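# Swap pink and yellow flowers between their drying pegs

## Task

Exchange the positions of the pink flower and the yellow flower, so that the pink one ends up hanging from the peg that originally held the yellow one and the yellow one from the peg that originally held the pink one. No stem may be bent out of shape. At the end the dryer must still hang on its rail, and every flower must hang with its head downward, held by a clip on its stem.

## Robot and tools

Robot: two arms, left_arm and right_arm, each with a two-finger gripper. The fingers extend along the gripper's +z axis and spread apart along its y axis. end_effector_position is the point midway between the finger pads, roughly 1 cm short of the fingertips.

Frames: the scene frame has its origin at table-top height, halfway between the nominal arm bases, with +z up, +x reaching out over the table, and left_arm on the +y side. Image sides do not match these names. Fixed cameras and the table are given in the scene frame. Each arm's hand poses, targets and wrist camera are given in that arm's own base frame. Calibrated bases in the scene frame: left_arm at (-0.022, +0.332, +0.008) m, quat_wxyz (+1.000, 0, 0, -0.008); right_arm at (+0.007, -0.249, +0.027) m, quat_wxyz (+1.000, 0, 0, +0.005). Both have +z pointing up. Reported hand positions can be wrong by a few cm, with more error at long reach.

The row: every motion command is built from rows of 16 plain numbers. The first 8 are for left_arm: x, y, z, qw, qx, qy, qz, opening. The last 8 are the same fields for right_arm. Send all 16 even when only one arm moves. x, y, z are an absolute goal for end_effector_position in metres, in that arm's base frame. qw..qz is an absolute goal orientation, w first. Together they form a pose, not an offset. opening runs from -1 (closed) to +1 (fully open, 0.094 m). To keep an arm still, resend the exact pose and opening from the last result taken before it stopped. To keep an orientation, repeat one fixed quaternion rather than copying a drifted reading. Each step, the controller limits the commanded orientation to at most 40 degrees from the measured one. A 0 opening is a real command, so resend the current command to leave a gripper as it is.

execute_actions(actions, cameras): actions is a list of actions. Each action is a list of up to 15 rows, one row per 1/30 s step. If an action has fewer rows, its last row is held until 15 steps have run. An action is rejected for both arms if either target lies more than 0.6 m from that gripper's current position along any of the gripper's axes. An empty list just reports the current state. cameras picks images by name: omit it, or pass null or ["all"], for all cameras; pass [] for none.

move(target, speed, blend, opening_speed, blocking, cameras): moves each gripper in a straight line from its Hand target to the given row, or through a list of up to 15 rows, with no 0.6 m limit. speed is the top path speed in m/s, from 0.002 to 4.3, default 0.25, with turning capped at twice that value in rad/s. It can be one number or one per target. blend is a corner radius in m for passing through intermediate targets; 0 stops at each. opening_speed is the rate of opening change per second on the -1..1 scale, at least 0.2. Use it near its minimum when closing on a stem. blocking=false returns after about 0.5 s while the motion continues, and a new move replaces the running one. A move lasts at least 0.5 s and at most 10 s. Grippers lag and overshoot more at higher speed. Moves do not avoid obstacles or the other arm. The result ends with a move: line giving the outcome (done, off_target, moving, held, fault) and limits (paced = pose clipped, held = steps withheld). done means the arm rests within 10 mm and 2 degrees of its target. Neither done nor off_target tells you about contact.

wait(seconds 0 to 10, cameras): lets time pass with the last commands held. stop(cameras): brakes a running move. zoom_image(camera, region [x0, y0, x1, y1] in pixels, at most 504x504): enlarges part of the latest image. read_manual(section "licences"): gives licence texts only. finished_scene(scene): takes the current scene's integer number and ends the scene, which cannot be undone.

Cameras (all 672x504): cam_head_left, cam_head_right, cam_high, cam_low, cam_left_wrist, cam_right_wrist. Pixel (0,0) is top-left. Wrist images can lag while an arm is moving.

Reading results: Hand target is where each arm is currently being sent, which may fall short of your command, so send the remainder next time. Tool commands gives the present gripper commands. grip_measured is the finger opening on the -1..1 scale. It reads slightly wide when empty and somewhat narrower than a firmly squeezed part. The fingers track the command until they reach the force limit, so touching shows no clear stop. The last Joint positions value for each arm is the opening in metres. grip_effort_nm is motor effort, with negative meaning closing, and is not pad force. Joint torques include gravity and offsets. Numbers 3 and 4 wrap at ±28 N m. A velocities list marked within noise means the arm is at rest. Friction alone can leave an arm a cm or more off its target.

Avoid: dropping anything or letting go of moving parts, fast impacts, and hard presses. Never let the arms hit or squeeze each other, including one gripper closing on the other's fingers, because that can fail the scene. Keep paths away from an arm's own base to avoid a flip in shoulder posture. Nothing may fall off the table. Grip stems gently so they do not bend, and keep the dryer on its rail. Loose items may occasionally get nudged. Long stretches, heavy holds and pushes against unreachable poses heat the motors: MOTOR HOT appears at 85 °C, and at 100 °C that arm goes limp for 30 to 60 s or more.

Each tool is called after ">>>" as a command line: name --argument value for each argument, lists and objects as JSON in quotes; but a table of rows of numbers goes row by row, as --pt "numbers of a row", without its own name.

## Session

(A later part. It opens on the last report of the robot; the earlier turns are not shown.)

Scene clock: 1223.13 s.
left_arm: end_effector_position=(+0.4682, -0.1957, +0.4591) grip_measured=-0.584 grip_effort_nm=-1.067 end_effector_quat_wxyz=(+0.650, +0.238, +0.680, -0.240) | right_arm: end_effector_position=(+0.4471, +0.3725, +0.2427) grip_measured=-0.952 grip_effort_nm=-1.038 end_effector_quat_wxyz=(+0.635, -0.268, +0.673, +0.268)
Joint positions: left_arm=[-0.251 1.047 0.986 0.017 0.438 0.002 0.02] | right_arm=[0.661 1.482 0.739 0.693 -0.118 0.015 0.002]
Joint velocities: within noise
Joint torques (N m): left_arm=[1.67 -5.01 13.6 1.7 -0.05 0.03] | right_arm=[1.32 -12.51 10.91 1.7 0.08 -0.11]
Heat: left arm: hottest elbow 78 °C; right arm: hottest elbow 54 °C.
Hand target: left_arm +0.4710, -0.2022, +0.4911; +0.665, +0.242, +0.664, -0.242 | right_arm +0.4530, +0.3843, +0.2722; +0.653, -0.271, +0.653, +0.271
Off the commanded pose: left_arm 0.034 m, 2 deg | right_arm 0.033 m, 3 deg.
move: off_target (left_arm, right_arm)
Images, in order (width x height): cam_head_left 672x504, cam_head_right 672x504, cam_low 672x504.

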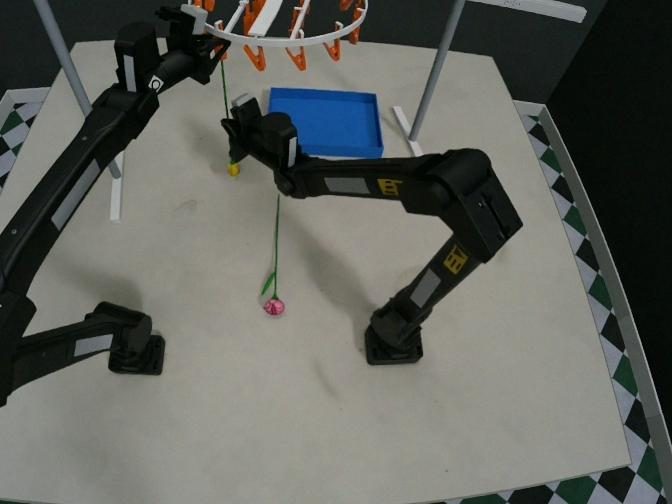

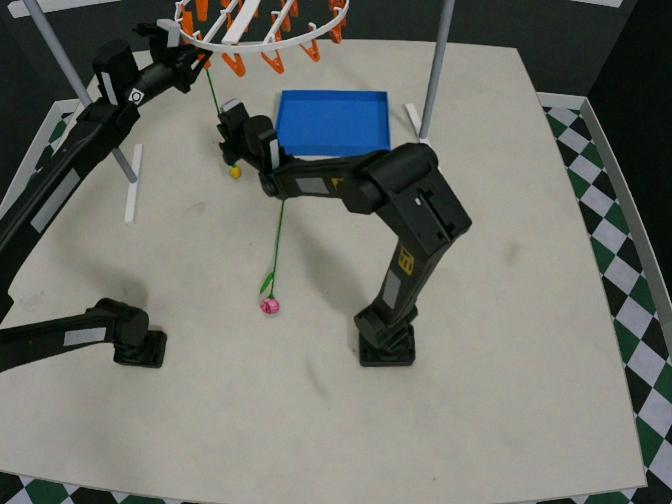

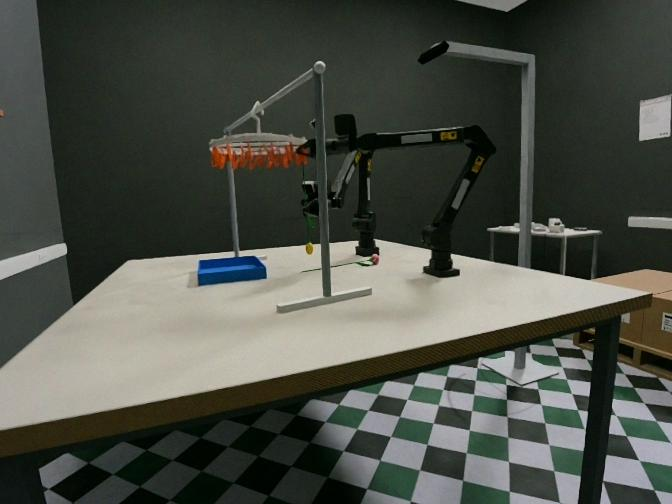

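>>> move --target '[0.473,-0.203,0.492,0.6645,0.2418,0.6645,-0.2418,-0.62,0.4515,0.388,0.284,0.653,-0.271,0.653,0.271,-0.97]' --speed 0.06 --cameras '["cam_head_left","cam_head_right","cam_low"]'

>>> zoom_image --camera "cam_head_left" --region '[190, 40, 240, 90]'

>>> zoom_image --camera "cam_head_right" --region '[180, 45, 230, 95]'

>>> zoom_image --camera "cam_low" --region '[280, 140, 330, 190]'

Scene clock: 1228.23 s.
left_arm: end_effector_position=(+0.4682, -0.1957, +0.4591) grip_measured=-0.584 grip_effort_nm=-1.062 end_effector_quat_wxyz=(+0.650, +0.238, +0.680, -0.240) | right_arm: end_effector_position=(+0.4444, +0.3752, +0.2522) grip_measured=-0.952 grip_effort_nm=-1.033 end_effector_quat_wxyz=(+0.634, -0.269, +0.674, +0.268)
Joint positions: left_arm=[-0.251 1.047 0.986 0.017 0.438 0.002 0.02] | right_arm=[0.67 1.459 0.749 0.656 -0.109 0.015 0.002]
Joint velocities: within noise
Joint torques (N m): left_arm=[1.67 -5.07 13.61 1.7 -0.05 0.03] | right_arm=[1.26 -12.69 11.28 1.78 0.08 -0.11]
Heat: left arm: hottest elbow 79 °C; right arm: hottest elbow 55 °C.
Hand target: left_arm +0.4710, -0.2022, +0.4911; +0.665, +0.242, +0.664, -0.242 | right_arm +0.4499, +0.3867, +0.2840; +0.653, -0.271, +0.653, +0.271
Off the commanded pose: left_arm 0.034 m, 2 deg | right_arm 0.035 m, 3 deg.
move: off_target (left_arm, right_arm)
Images, in order (width x height): cam_head_left 672x504, cam_head_right 672x504, cam_low 672x504.

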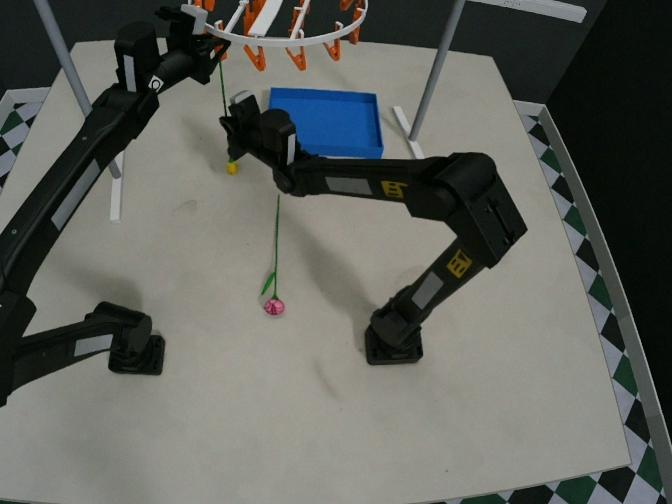

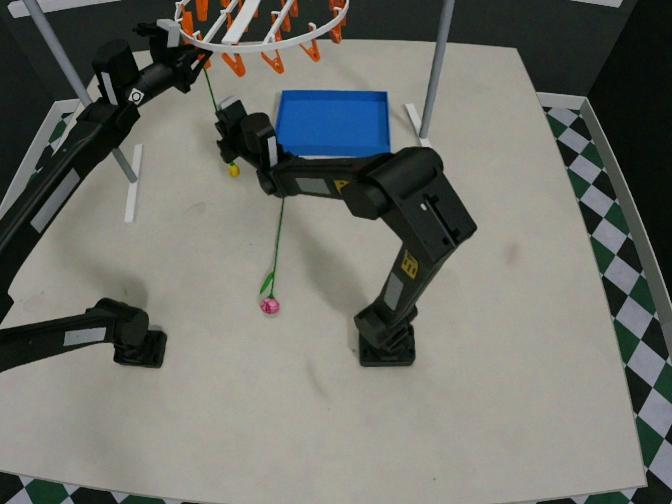

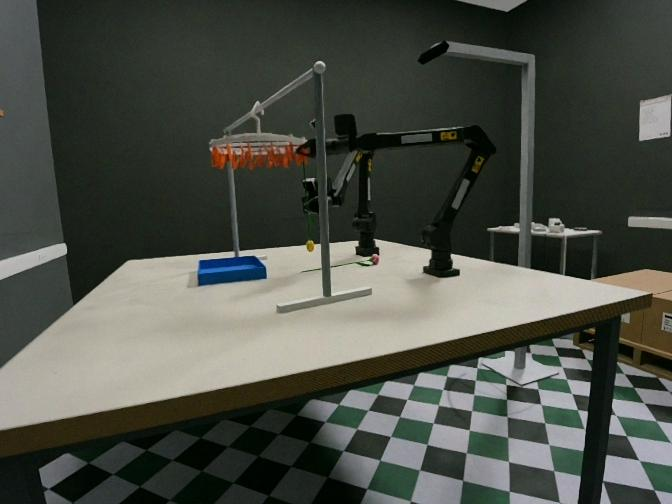

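Scaled by 10.080 from the camera's 672x504 image, which has a finer 960x720 frame.

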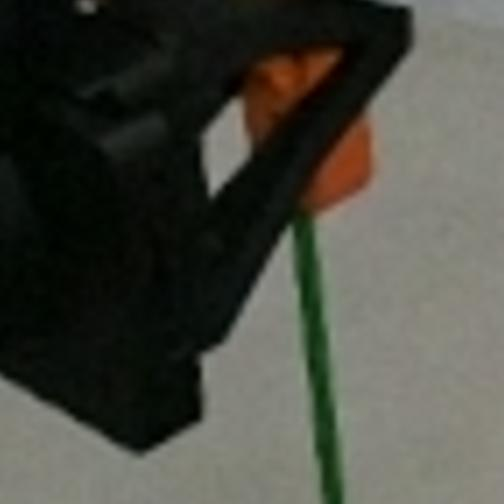

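Scaled by 10.080 from the camera's 672x504 image, which has a finer 960x720 frame.

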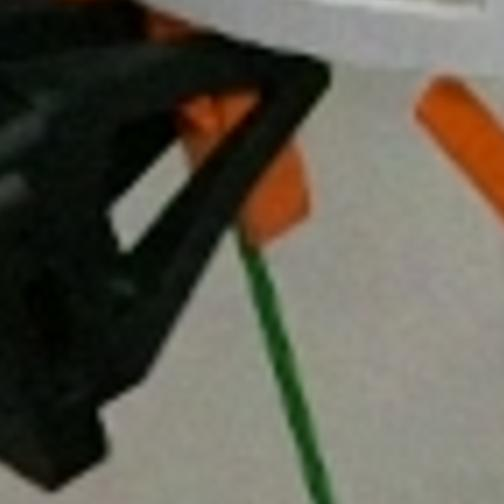

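Scaled by 10.080 from the camera's 672x504 image, which has a finer 960x720 frame.

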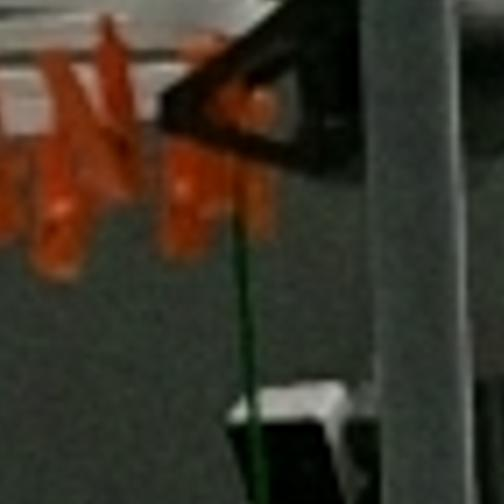

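>>> zoom_image --camera "cam_low" --region '[295, 150, 311, 166]'

>>> zoom_image --camera "cam_head_right" --region '[196, 58, 214, 76]'

Scaled by 31.500 from the camera's 672x504 image, which has a finer 960x720 frame.

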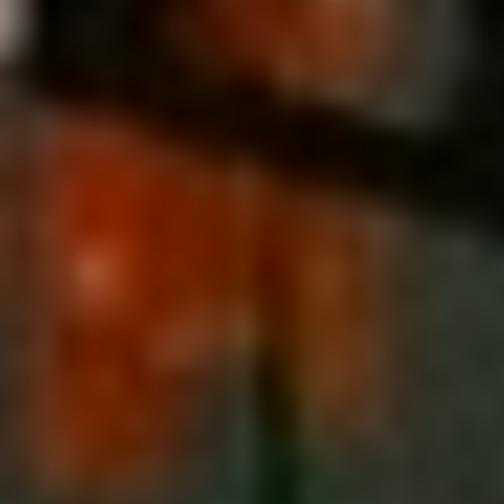

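Scaled by 28.000 from the camera's 672x504 image, which has a finer 960x720 frame.

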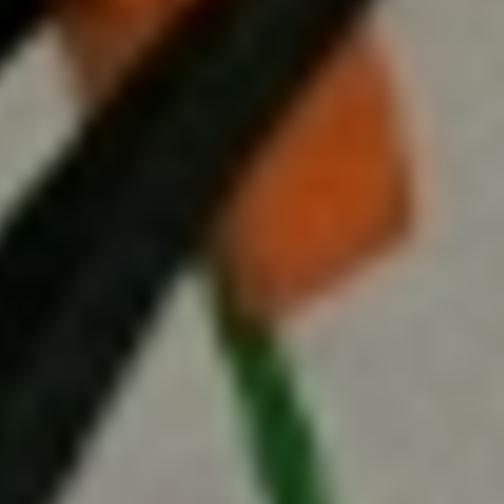

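>>> move --target '[0.473,-0.203,0.492,0.6645,0.2418,0.6645,-0.2418,-0.62,0.4575,0.384,0.285,0.653,-0.271,0.653,0.271,-0.97]' --speed 0.06 --cameras '["cam_head_left","cam_head_right","cam_low"]'

>>> zoom_image --camera "cam_head_right" --region '[196, 58, 214, 76]'

>>> zoom_image --camera "cam_low" --region '[295, 150, 311, 166]'

>>> zoom_image --camera "cam_head_left" --region '[210, 46, 228, 64]'

Scene clock: 1239.27 s.
left_arm: end_effector_position=(+0.4682, -0.1957, +0.4591) grip_measured=-0.584 grip_effort_nm=-1.062 end_effector_quat_wxyz=(+0.650, +0.238, +0.680, -0.240) | right_arm: end_effector_position=(+0.4444, +0.3776, +0.2551) grip_measured=-0.952 grip_effort_nm=-1.033 end_effector_quat_wxyz=(+0.633, -0.272, +0.672, +0.272)
Joint positions: left_arm=[-0.251 1.047 0.986 0.017 0.438 0.002 0.02] | right_arm=[0.67 1.458 0.756 0.652 -0.12 0.015 0.002]
Joint velocities: within noise
Joint torques (N m): left_arm=[1.73 -5.01 13.61 1.7 -0.05 0.03] | right_arm=[0.15 -12.34 11.34 1.78 -0.09 -0.11]
Heat: left arm: hottest elbow 81 °C; right arm: hottest elbow 54 °C.
Hand target: left_arm +0.4710, -0.2022, +0.4911; +0.665, +0.242, +0.664, -0.242 | right_arm +0.4559, +0.3828, +0.2853; +0.653, -0.271, +0.653, +0.271
Off the commanded pose: left_arm 0.034 m, 2 deg | right_arm 0.033 m, 3 deg.
move: off_target (left_arm, right_arm)
Images, in order (width x height): cam_head_left 672x504, cam_head_right 672x504, cam_low 672x504.

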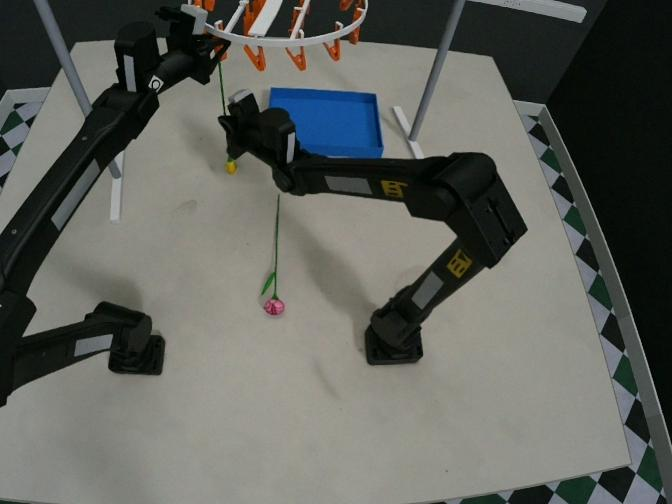

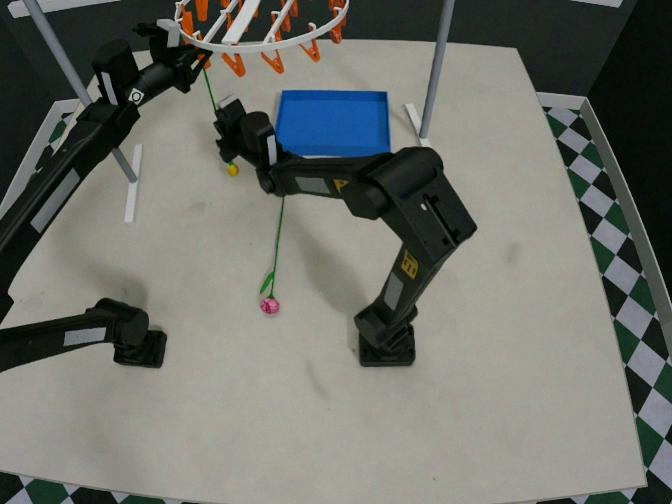

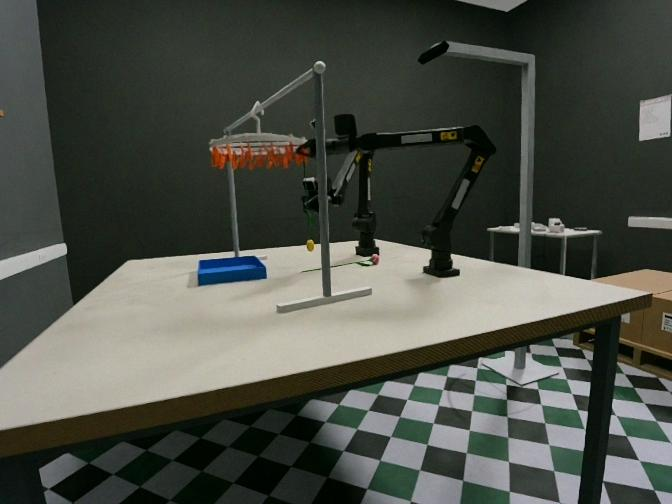

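Scaled by 28.000 from the camera's 672x504 image, which has a finer 960x720 frame.

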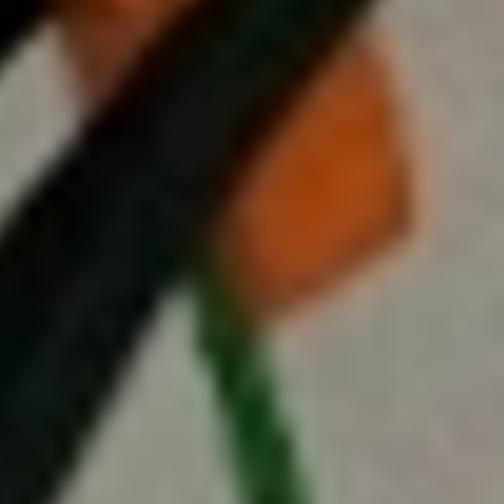

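Scaled by 31.500 from the camera's 672x504 image, which has a finer 960x720 frame.

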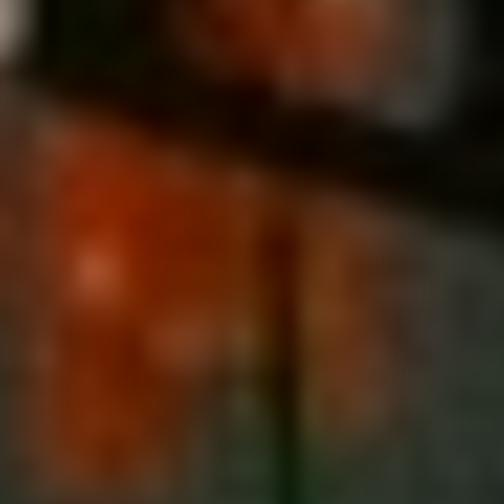

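Scaled by 28.000 from the camera's 672x504 image, which has a finer 960x720 frame.

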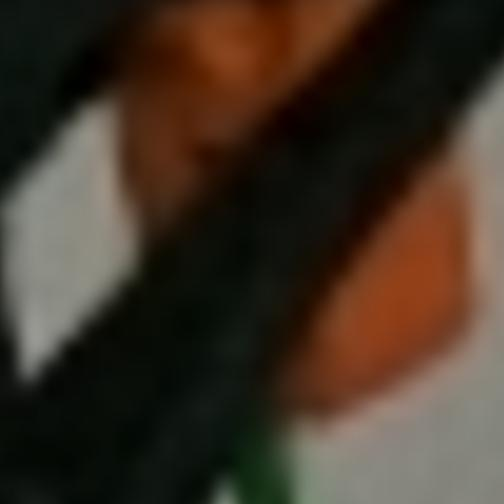

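>>> move --target '[0.473,-0.203,0.492,0.6645,0.2418,0.6645,-0.2418,-0.62,0.467,0.376,0.283,0.653,-0.271,0.653,0.271,-0.97]' --speed 0.06 --cameras '["cam_head_left","cam_head_right","cam_low"]'

>>> zoom_image --camera "cam_head_right" --region '[196, 58, 214, 76]'

>>> zoom_image --camera "cam_low" --region '[295, 150, 311, 166]'

>>> zoom_image --camera "cam_head_left" --region '[210, 46, 228, 64]'

Scene clock: 1244.50 s.
left_arm: end_effector_position=(+0.4682, -0.1957, +0.4591) grip_measured=-0.584 grip_effort_nm=-1.062 end_effector_quat_wxyz=(+0.650, +0.238, +0.680, -0.240) | right_arm: end_effector_position=(+0.4505, +0.3696, +0.2550) grip_measured=-0.952 grip_effort_nm=-1.038 end_effector_quat_wxyz=(+0.632, -0.272, +0.672, +0.273)
Joint positions: left_arm=[-0.251 1.047 0.986 0.017 0.438 0.002 0.02] | right_arm=[0.644 1.458 0.756 0.651 -0.149 0.015 0.002]
Joint velocities: within noise
Joint torques (N m): left_arm=[1.67 -5.01 13.61 1.69 -0.05 0.03] | right_arm=[-0.15 -11.34 11.64 2.02 -0.09 -0.12]
Heat: left arm: hottest elbow 82 °C; right arm: hottest elbow 54 °C.
Hand target: left_arm +0.4710, -0.2022, +0.4911; +0.665, +0.242, +0.664, -0.242 | right_arm +0.4653, +0.3746, +0.2833; +0.653, -0.271, +0.653, +0.271
Off the commanded pose: left_arm 0.034 m, 2 deg | right_arm 0.033 m, 3 deg.
move: off_target (left_arm, right_arm)
Images, in order (width x height): cam_head_left 672x504, cam_head_right 672x504, cam_low 672x504.

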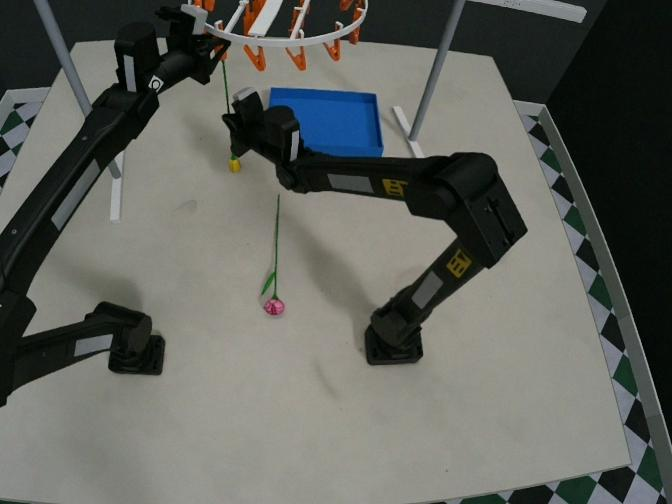

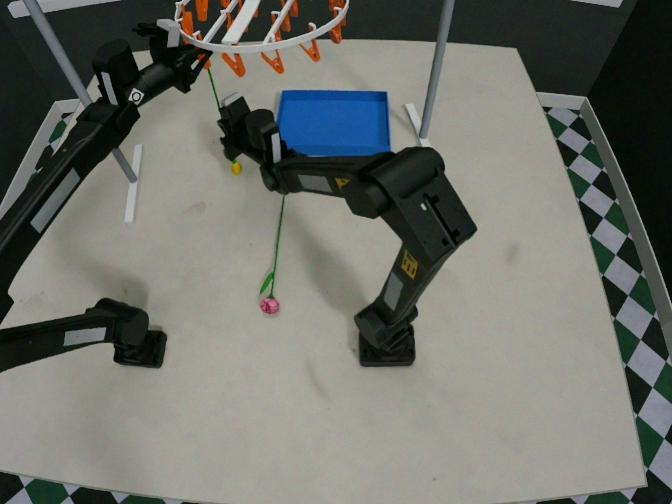

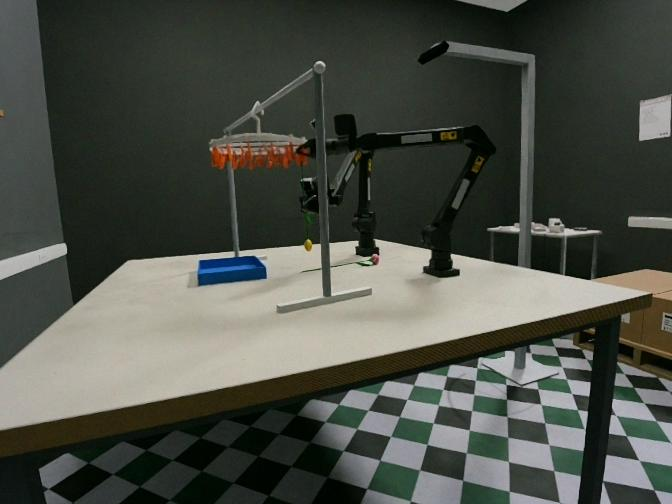

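Scaled by 28.000 from the camera's 672x504 image, which has a finer 960x720 frame.

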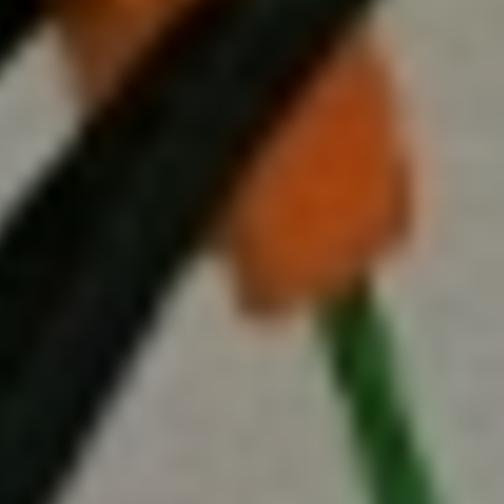

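Scaled by 31.500 from the camera's 672x504 image, which has a finer 960x720 frame.

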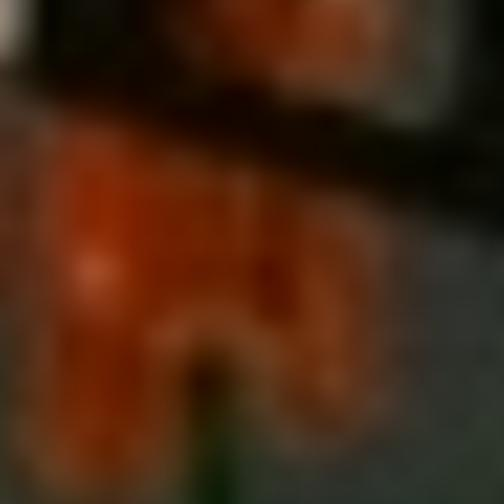

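Scaled by 28.000 from the camera's 672x504 image, which has a finer 960x720 frame.

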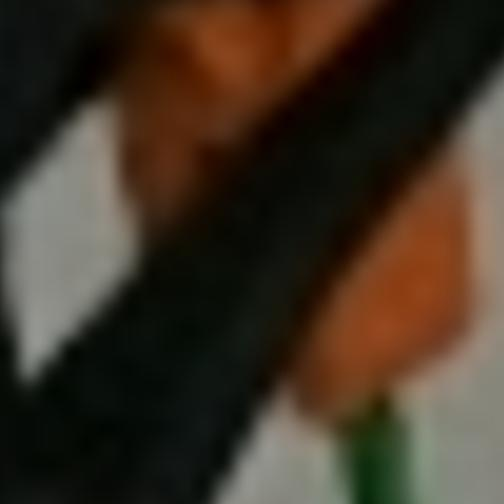

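>>> move --target '[0.473,-0.203,0.492,0.6645,0.2418,0.6645,-0.2418,-0.2,0.467,0.376,0.283,0.653,-0.271,0.653,0.271,-0.97]' --opening_speed 0.2 --cameras '["cam_head_left","cam_head_right","cam_low"]'

>>> zoom_image --camera "cam_head_right" --region '[196, 58, 214, 76]'

>>> zoom_image --camera "cam_low" --region '[295, 150, 311, 166]'

>>> zoom_image --camera "cam_head_left" --region '[210, 46, 228, 64]'

Scene clock: 1251.03 s.
left_arm: end_effector_position=(+0.4682, -0.1957, +0.4593) grip_measured=-0.203 grip_effort_nm=0.056 end_effector_quat_wxyz=(+0.651, +0.238, +0.680, -0.239) | right_arm: end_effector_position=(+0.4514, +0.3703, +0.2574) grip_measured=-0.952 grip_effort_nm=-1.028 end_effector_quat_wxyz=(+0.634, -0.272, +0.670, +0.274)
Joint positions: left_arm=[-0.251 1.047 0.987 0.017 0.438 0.002 0.037] | right_arm=[0.644 1.458 0.76 0.651 -0.149 0.015 0.002]
Joint velocities: within noise
Joint torques (N m): left_arm=[1.67 -5.01 13.6 1.7 -0.05 0.03] | right_arm=[-0.26 -11.28 11.41 1.99 -0.09 -0.11]
Heat: left arm: hottest elbow 83 °C; right arm: hottest elbow 55 °C.
Hand target: left_arm +0.4711, -0.2021, +0.4912; +0.665, +0.242, +0.664, -0.242 | right_arm +0.4655, +0.3748, +0.2833; +0.653, -0.271, +0.653, +0.271
Off the commanded pose: left_arm 0.034 m, 2 deg | right_arm 0.030 m, 3 deg.
move: off_target (left_arm, right_arm)
Images, in order (width x height): cam_head_left 672x504, cam_head_right 672x504, cam_low 672x504.

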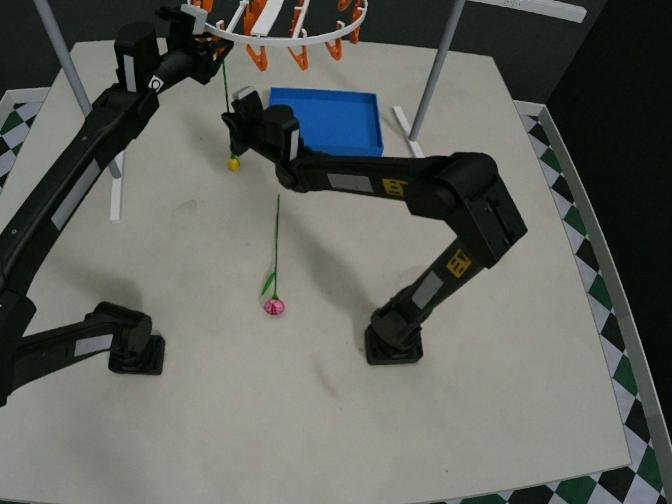

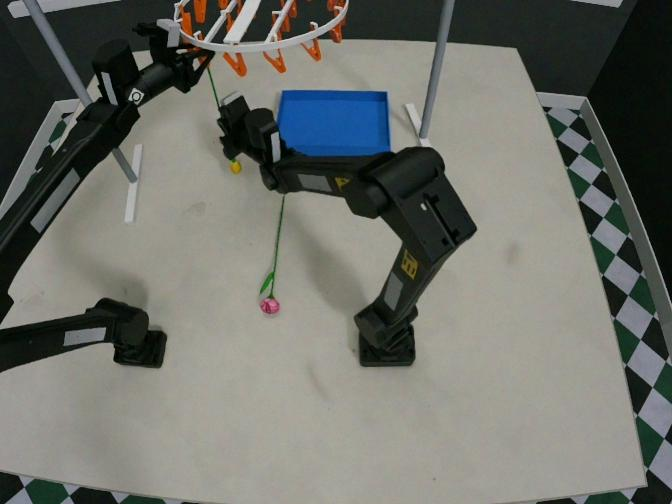

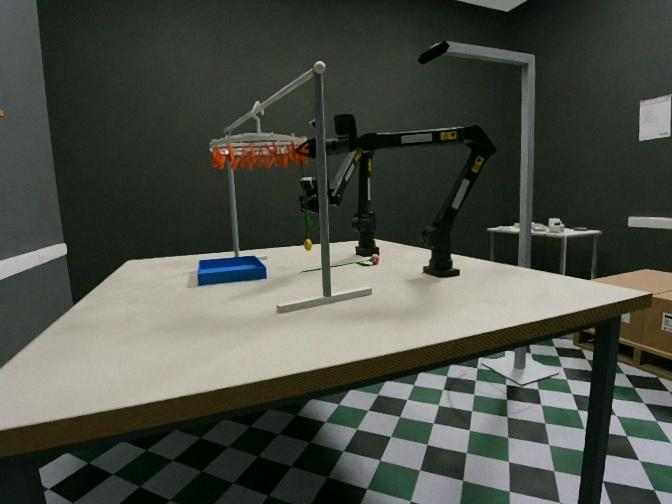

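Scaled by 28.000 from the camera's 672x504 image, which has a finer 960x720 frame.

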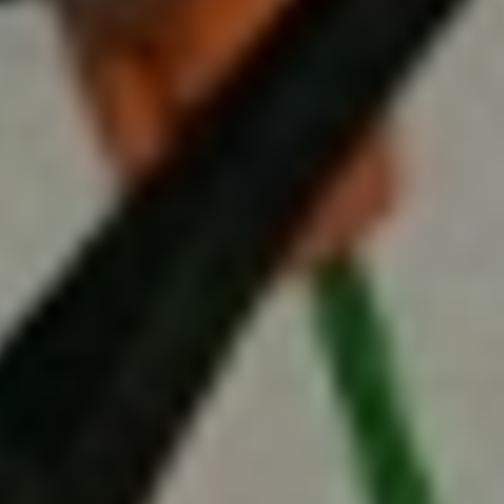

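Scaled by 31.500 from the camera's 672x504 image, which has a finer 960x720 frame.

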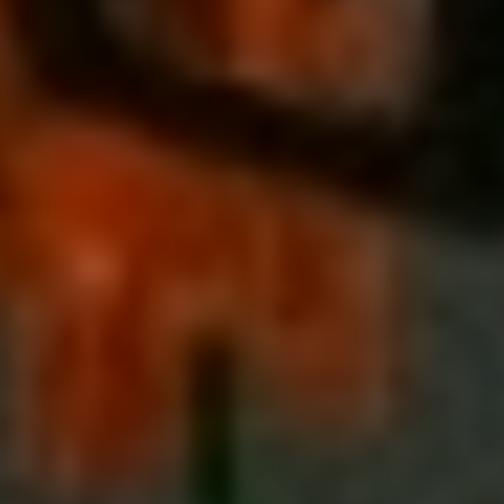

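Scaled by 28.000 from the camera's 672x504 image, which has a finer 960x720 frame.

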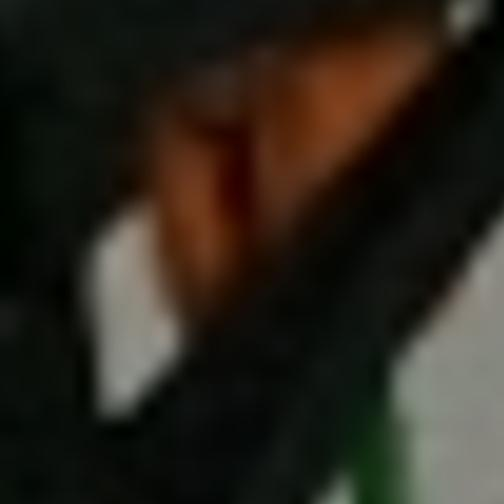

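>>> move --target '[0.473,-0.203,0.484,0.6645,0.2418,0.6645,-0.2418,0.0,0.467,0.376,0.283,0.653,-0.271,0.653,0.271,-0.97]' --opening_speed 0.4 --cameras '[]'

>>> move --pt "0.413 -0.142 0.468 0.6645 0.2418 0.6645 -0.2418 0.0 0.467 0.376 0.283 0.653 -0.271 0.653 0.271 -0.97" --pt "0.380 -0.10 0.415 0.6645 0.2418 0.6645 -0.2418 0.0 0.467 0.376 0.283 0.653 -0.271 0.653 0.271 -0.97" --speed 0.12 --cameras '["cam_left_wrist","cam_head_left"]'

>>> zoom_image --camera "cam_left_wrist" --region '[300, 50, 500, 250]'

Scene clock: 1254.97 s.
left_arm: end_effector_position=(+0.4686, -0.1957, +0.4588) grip_measured=-0.002 grip_effort_nm=0.056 end_effector_quat_wxyz=(+0.650, +0.238, +0.681, -0.240) | right_arm: end_effector_position=(+0.4514, +0.3703, +0.2574) grip_measured=-0.952 grip_effort_nm=-1.038 end_effector_quat_wxyz=(+0.634, -0.272, +0.670, +0.274)
Joint positions: left_arm=[-0.251 1.048 0.987 0.017 0.438 0.002 0.047] | right_arm=[0.644 1.458 0.76 0.651 -0.149 0.015 0.002]
Joint velocities: within noise
Joint torques (N m): left_arm=[1.67 -5.01 12.31 2.54 -0.05 0.03] | right_arm=[-0.03 -11.34 11.37 1.98 -0.1 -0.11]
Heat: left arm: hottest elbow 84 °C; right arm: hottest elbow 55 °C.
Hand target: left_arm +0.4716, -0.2024, +0.4836; +0.665, +0.242, +0.664, -0.242 | right_arm +0.4655, +0.3748, +0.2833; +0.653, -0.271, +0.653, +0.271
Off the commanded pose: left_arm 0.027 m, 3 deg | right_arm 0.030 m, 3 deg.
move: off_target (left_arm, right_arm)
No camera images: "cameras" was empty.

Scene clock: 1257.00 s.
left_arm: end_effector_position=(+0.3824, -0.1041, +0.4058) grip_measured=-0.002 grip_effort_nm=0.051 end_effector_quat_wxyz=(+0.652, +0.241, +0.675, -0.249) | right_arm: end_effector_position=(+0.4514, +0.3703, +0.2574) grip_measured=-0.952 grip_effort_nm=-1.023 end_effector_quat_wxyz=(+0.634, -0.272, +0.670, +0.274)
Joint positions: left_arm=[0.032 0.769 0.691 0.042 0.738 0.002 0.047] | right_arm=[0.644 1.458 0.76 0.651 -0.149 0.015 0.002]
Joint velocities: within noise
Joint torques (N m): left_arm=[3.43 -3.19 9.01 2.88 0.17 0.04] | right_arm=[-0.09 -11.28 11.34 1.99 -0.09 -0.11]
Heat: left arm: hottest elbow 84 °C; right arm: hottest elbow 55 °C.
Hand target: left_arm +0.3799, -0.1002, +0.4150; +0.664, +0.242, +0.665, -0.242 | right_arm +0.4655, +0.3748, +0.2833; +0.653, -0.271, +0.653, +0.271
Off the commanded pose: left_arm 0.010 m, 2 deg | right_arm 0.030 m, 3 deg.
move: off_target (right_arm)
camera_calibration:
cam_left_wrist: T_world_to_cam=[[-0.645386, -0.763812, 0.00817312, 0.163793], [-0.344326, 0.281355, -0.8957, 0.563109], [0.681848, -0.580887, -0.444583, -0.0503334], [0, 0, 0, 1]] pos_world=[0.333922, -0.0625647, 0.480661]
Images, in order (width x height): cam_head_left 672x504, cam_left_wrist 672x504.

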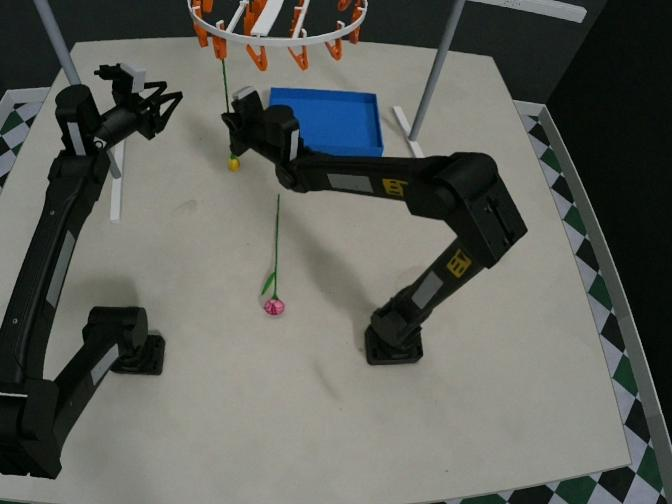

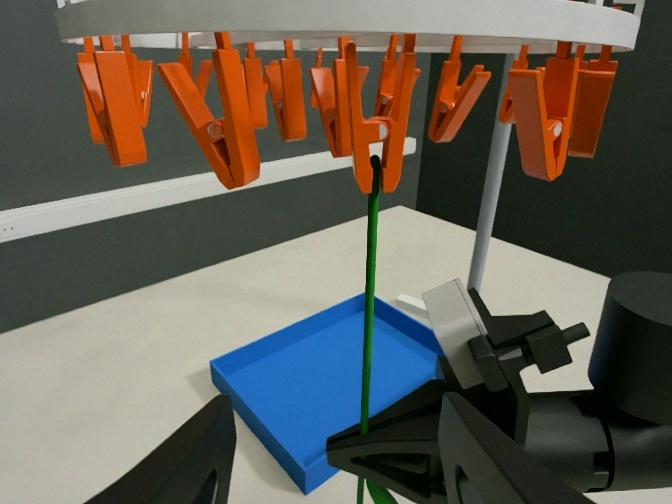

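Scaled by 2.520 from the camera's 672x504 image, which has a finer 960x720 frame.

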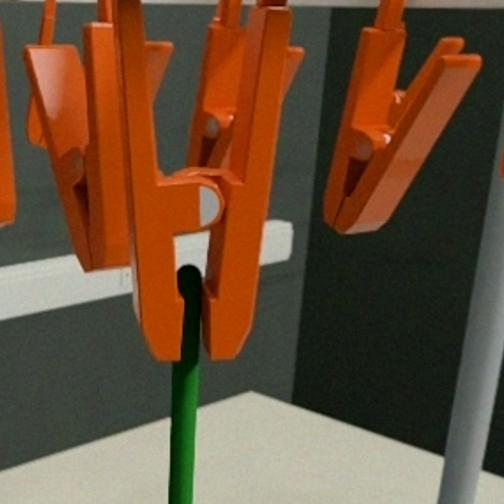

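>>> move --target '[0.22,0.08,0.25,0.692,0.146,0.692,-0.146,0.0,0.467,0.376,0.276,0.653,-0.271,0.653,0.271,-0.6]' --opening_speed 0.3 --cameras '["cam_right_wrist"]'

>>> move --target '[0.22,0.08,0.25,0.692,0.146,0.692,-0.146,0.0,0.467,0.376,0.276,0.653,-0.271,0.653,0.271,0.4]' --opening_speed 0.5 --cameras '["cam_right_wrist","cam_head_right"]'

Scene clock: 1261.73 s.
left_arm: end_effector_position=(+0.2215, +0.0767, +0.2486) grip_measured=-0.002 grip_effort_nm=0.056 end_effector_quat_wxyz=(+0.691, +0.137, +0.694, -0.151) | right_arm: end_effector_position=(+0.4519, +0.3708, +0.2553) grip_measured=-0.601 grip_effort_nm=0.071 end_effector_quat_wxyz=(+0.633, -0.272, +0.671, +0.273)
Joint positions: left_arm=[1.159 0.49 0.198 0.158 1.57 0.114 0.047] | right_arm=[0.644 1.463 0.76 0.654 -0.149 0.015 0.019]
Joint velocities: within noise
Joint torques (N m): left_arm=[3.43 1.49 8.42 1.98 0.23 0.19] | right_arm=[-0.03 -10.52 10.84 2.67 -0.11 -0.1]
Heat: left arm: hottest elbow 83 °C; right arm: hottest elbow 54 °C.
Hand target: left_arm +0.2208, +0.0796, +0.2499; +0.693, +0.141, +0.693, -0.141 | right_arm +0.4659, +0.3750, +0.2760; +0.653, -0.271, +0.653, +0.271
Off the commanded pose: left_arm 0.004 m, 1 deg | right_arm 0.026 m, 3 deg.
joint sent to its limit (left arm) — joint 5 (wrist yaw), upper limit. The joint targets still meet the commanded pose.
move: off_target (right_arm)
camera_calibration:
cam_right_wrist: T_world_to_cam=[[0.716115, -0.697854, -0.0133811, -0.0625942], [-0.328636, -0.320198, -0.888522, 0.535209], [0.615774, 0.640682, -0.458639, -0.31184], [0, 0, 0, 1]] pos_world=[0.412736, 0.327482, 0.331685]
Images, in order (width x height): cam_right_wrist 672x504.

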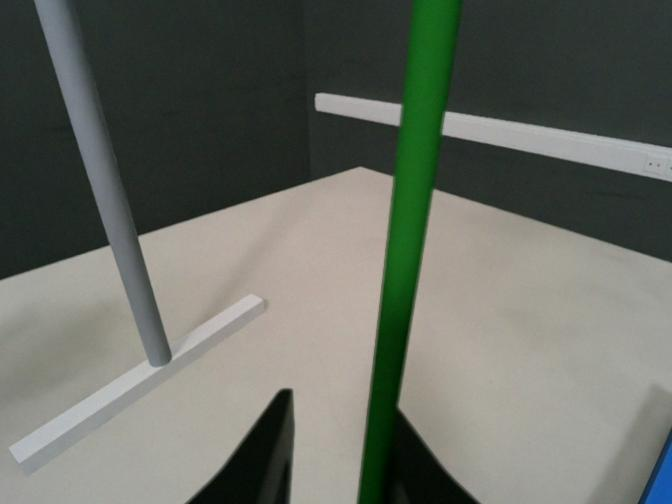

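Scene clock: 1264.07 s.
left_arm: end_effector_position=(+0.2215, +0.0767, +0.2486) grip_measured=-0.002 grip_effort_nm=0.056 end_effector_quat_wxyz=(+0.691, +0.139, +0.693, -0.150) | right_arm: end_effector_position=(+0.4519, +0.3708, +0.2554) grip_measured=+0.398 grip_effort_nm=0.076 end_effector_quat_wxyz=(+0.633, -0.272, +0.671, +0.274)
Joint positions: left_arm=[1.159 0.49 0.198 0.158 1.57 0.119 0.047] | right_arm=[0.644 1.463 0.76 0.655 -0.149 0.015 0.066]
Joint velocities: within noise
Joint torques (N m): left_arm=[3.37 1.61 8.49 1.76 0.22 0.17] | right_arm=[-0.09 -10.64 10.77 2.71 -0.1 -0.11]
Heat: left arm: hottest elbow 83 °C; right arm: hottest elbow 54 °C.
Hand target: left_arm +0.2209, +0.0796, +0.2499; +0.693, +0.141, +0.693, -0.142 | right_arm +0.4659, +0.3750, +0.2760; +0.653, -0.271, +0.653, +0.271
Off the commanded pose: left_arm 0.004 m, 1 deg | right_arm 0.026 m, 3 deg.
joint sent to its limit (left arm) — joint 5 (wrist yaw), upper limit. The joint targets still meet the commanded pose.
move: off_target (right_arm)
camera_calibration:
cam_right_wrist: T_world_to_cam=[[0.716142, -0.697828, -0.0133147, -0.0626341], [-0.328378, -0.32004, -0.888675, 0.53519], [0.615881, 0.640789, -0.458345, -0.311971], [0, 0, 0, 1]] pos_world=[0.412736, 0.327482, 0.331786]
Images, in order (width x height): cam_head_right 672x504, cam_right_wrist 672x504.

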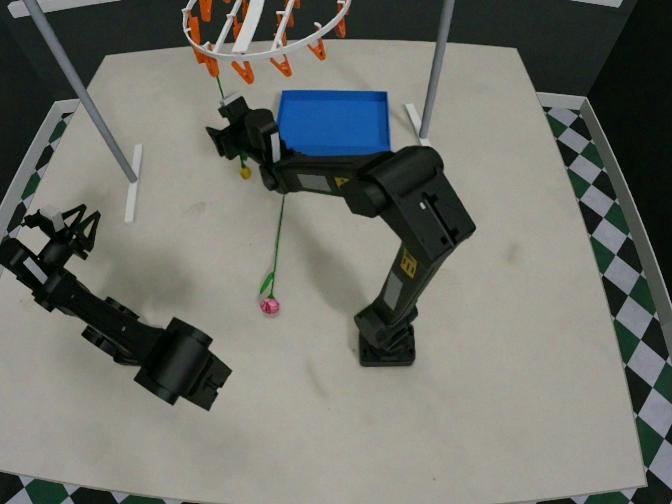

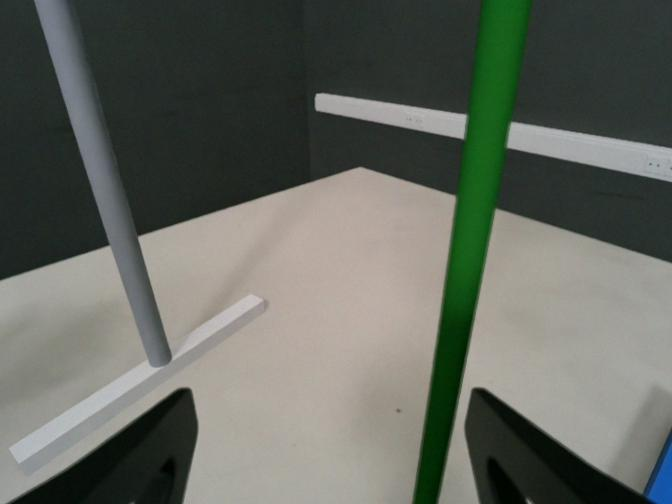

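>>> move --pt "0.22 0.08 0.25 0.692 0.146 0.692 -0.146 0.0 0.475 0.366 0.276 0.653 -0.271 0.653 0.271 0.4" --pt "0.385 0.277 0.26 0.653 -0.271 0.653 0.271 0.4 0.385 0.277 0.26 0.653 -0.271 0.653 0.271 0.4" --speed 0.08 --cameras '[]'

Scene clock: 1278.53 s.
left_arm: end_effector_position=(+0.3671, +0.2717, +0.2315) grip_measured=+0.398 grip_effort_nm=0.061 end_effector_quat_wxyz=(+0.628, -0.274, +0.675, +0.272) | right_arm: end_effector_position=(+0.3854, +0.2827, +0.2586) grip_measured=+0.399 grip_effort_nm=0.076 end_effector_quat_wxyz=(+0.646, -0.270, +0.657, +0.278)
Joint positions: left_arm=[0.545 1.159 0.419 0.675 -0.25 0.007 0.066] | right_arm=[0.545 1.187 0.488 0.689 -0.25 0.014 0.066]
Joint velocities: within noise
Joint torques (N m): left_arm=[1.73 -4.19 10.81 3.08 -0.08 -0.04] | right_arm=[-0.44 -7.12 6.71 2.5 -0.1 -0.1]
Heat: left arm: hottest elbow 81 °C; right arm: hottest elbow 53 °C.
Hand target: left_arm +0.3832, +0.2756, +0.2599; +0.653, -0.271, +0.653, +0.271 | right_arm +0.3850, +0.2771, +0.2601; +0.653, -0.271, +0.653, +0.271
Off the commanded pose: left_arm 0.034 m, 4 deg | right_arm 0.006 m, 1 deg.
move: off_target (left_arm); target 2's new opening was sent with left_arm's hand 0.034 m and 4 deg from that target
No camera images: "cameras" was empty.


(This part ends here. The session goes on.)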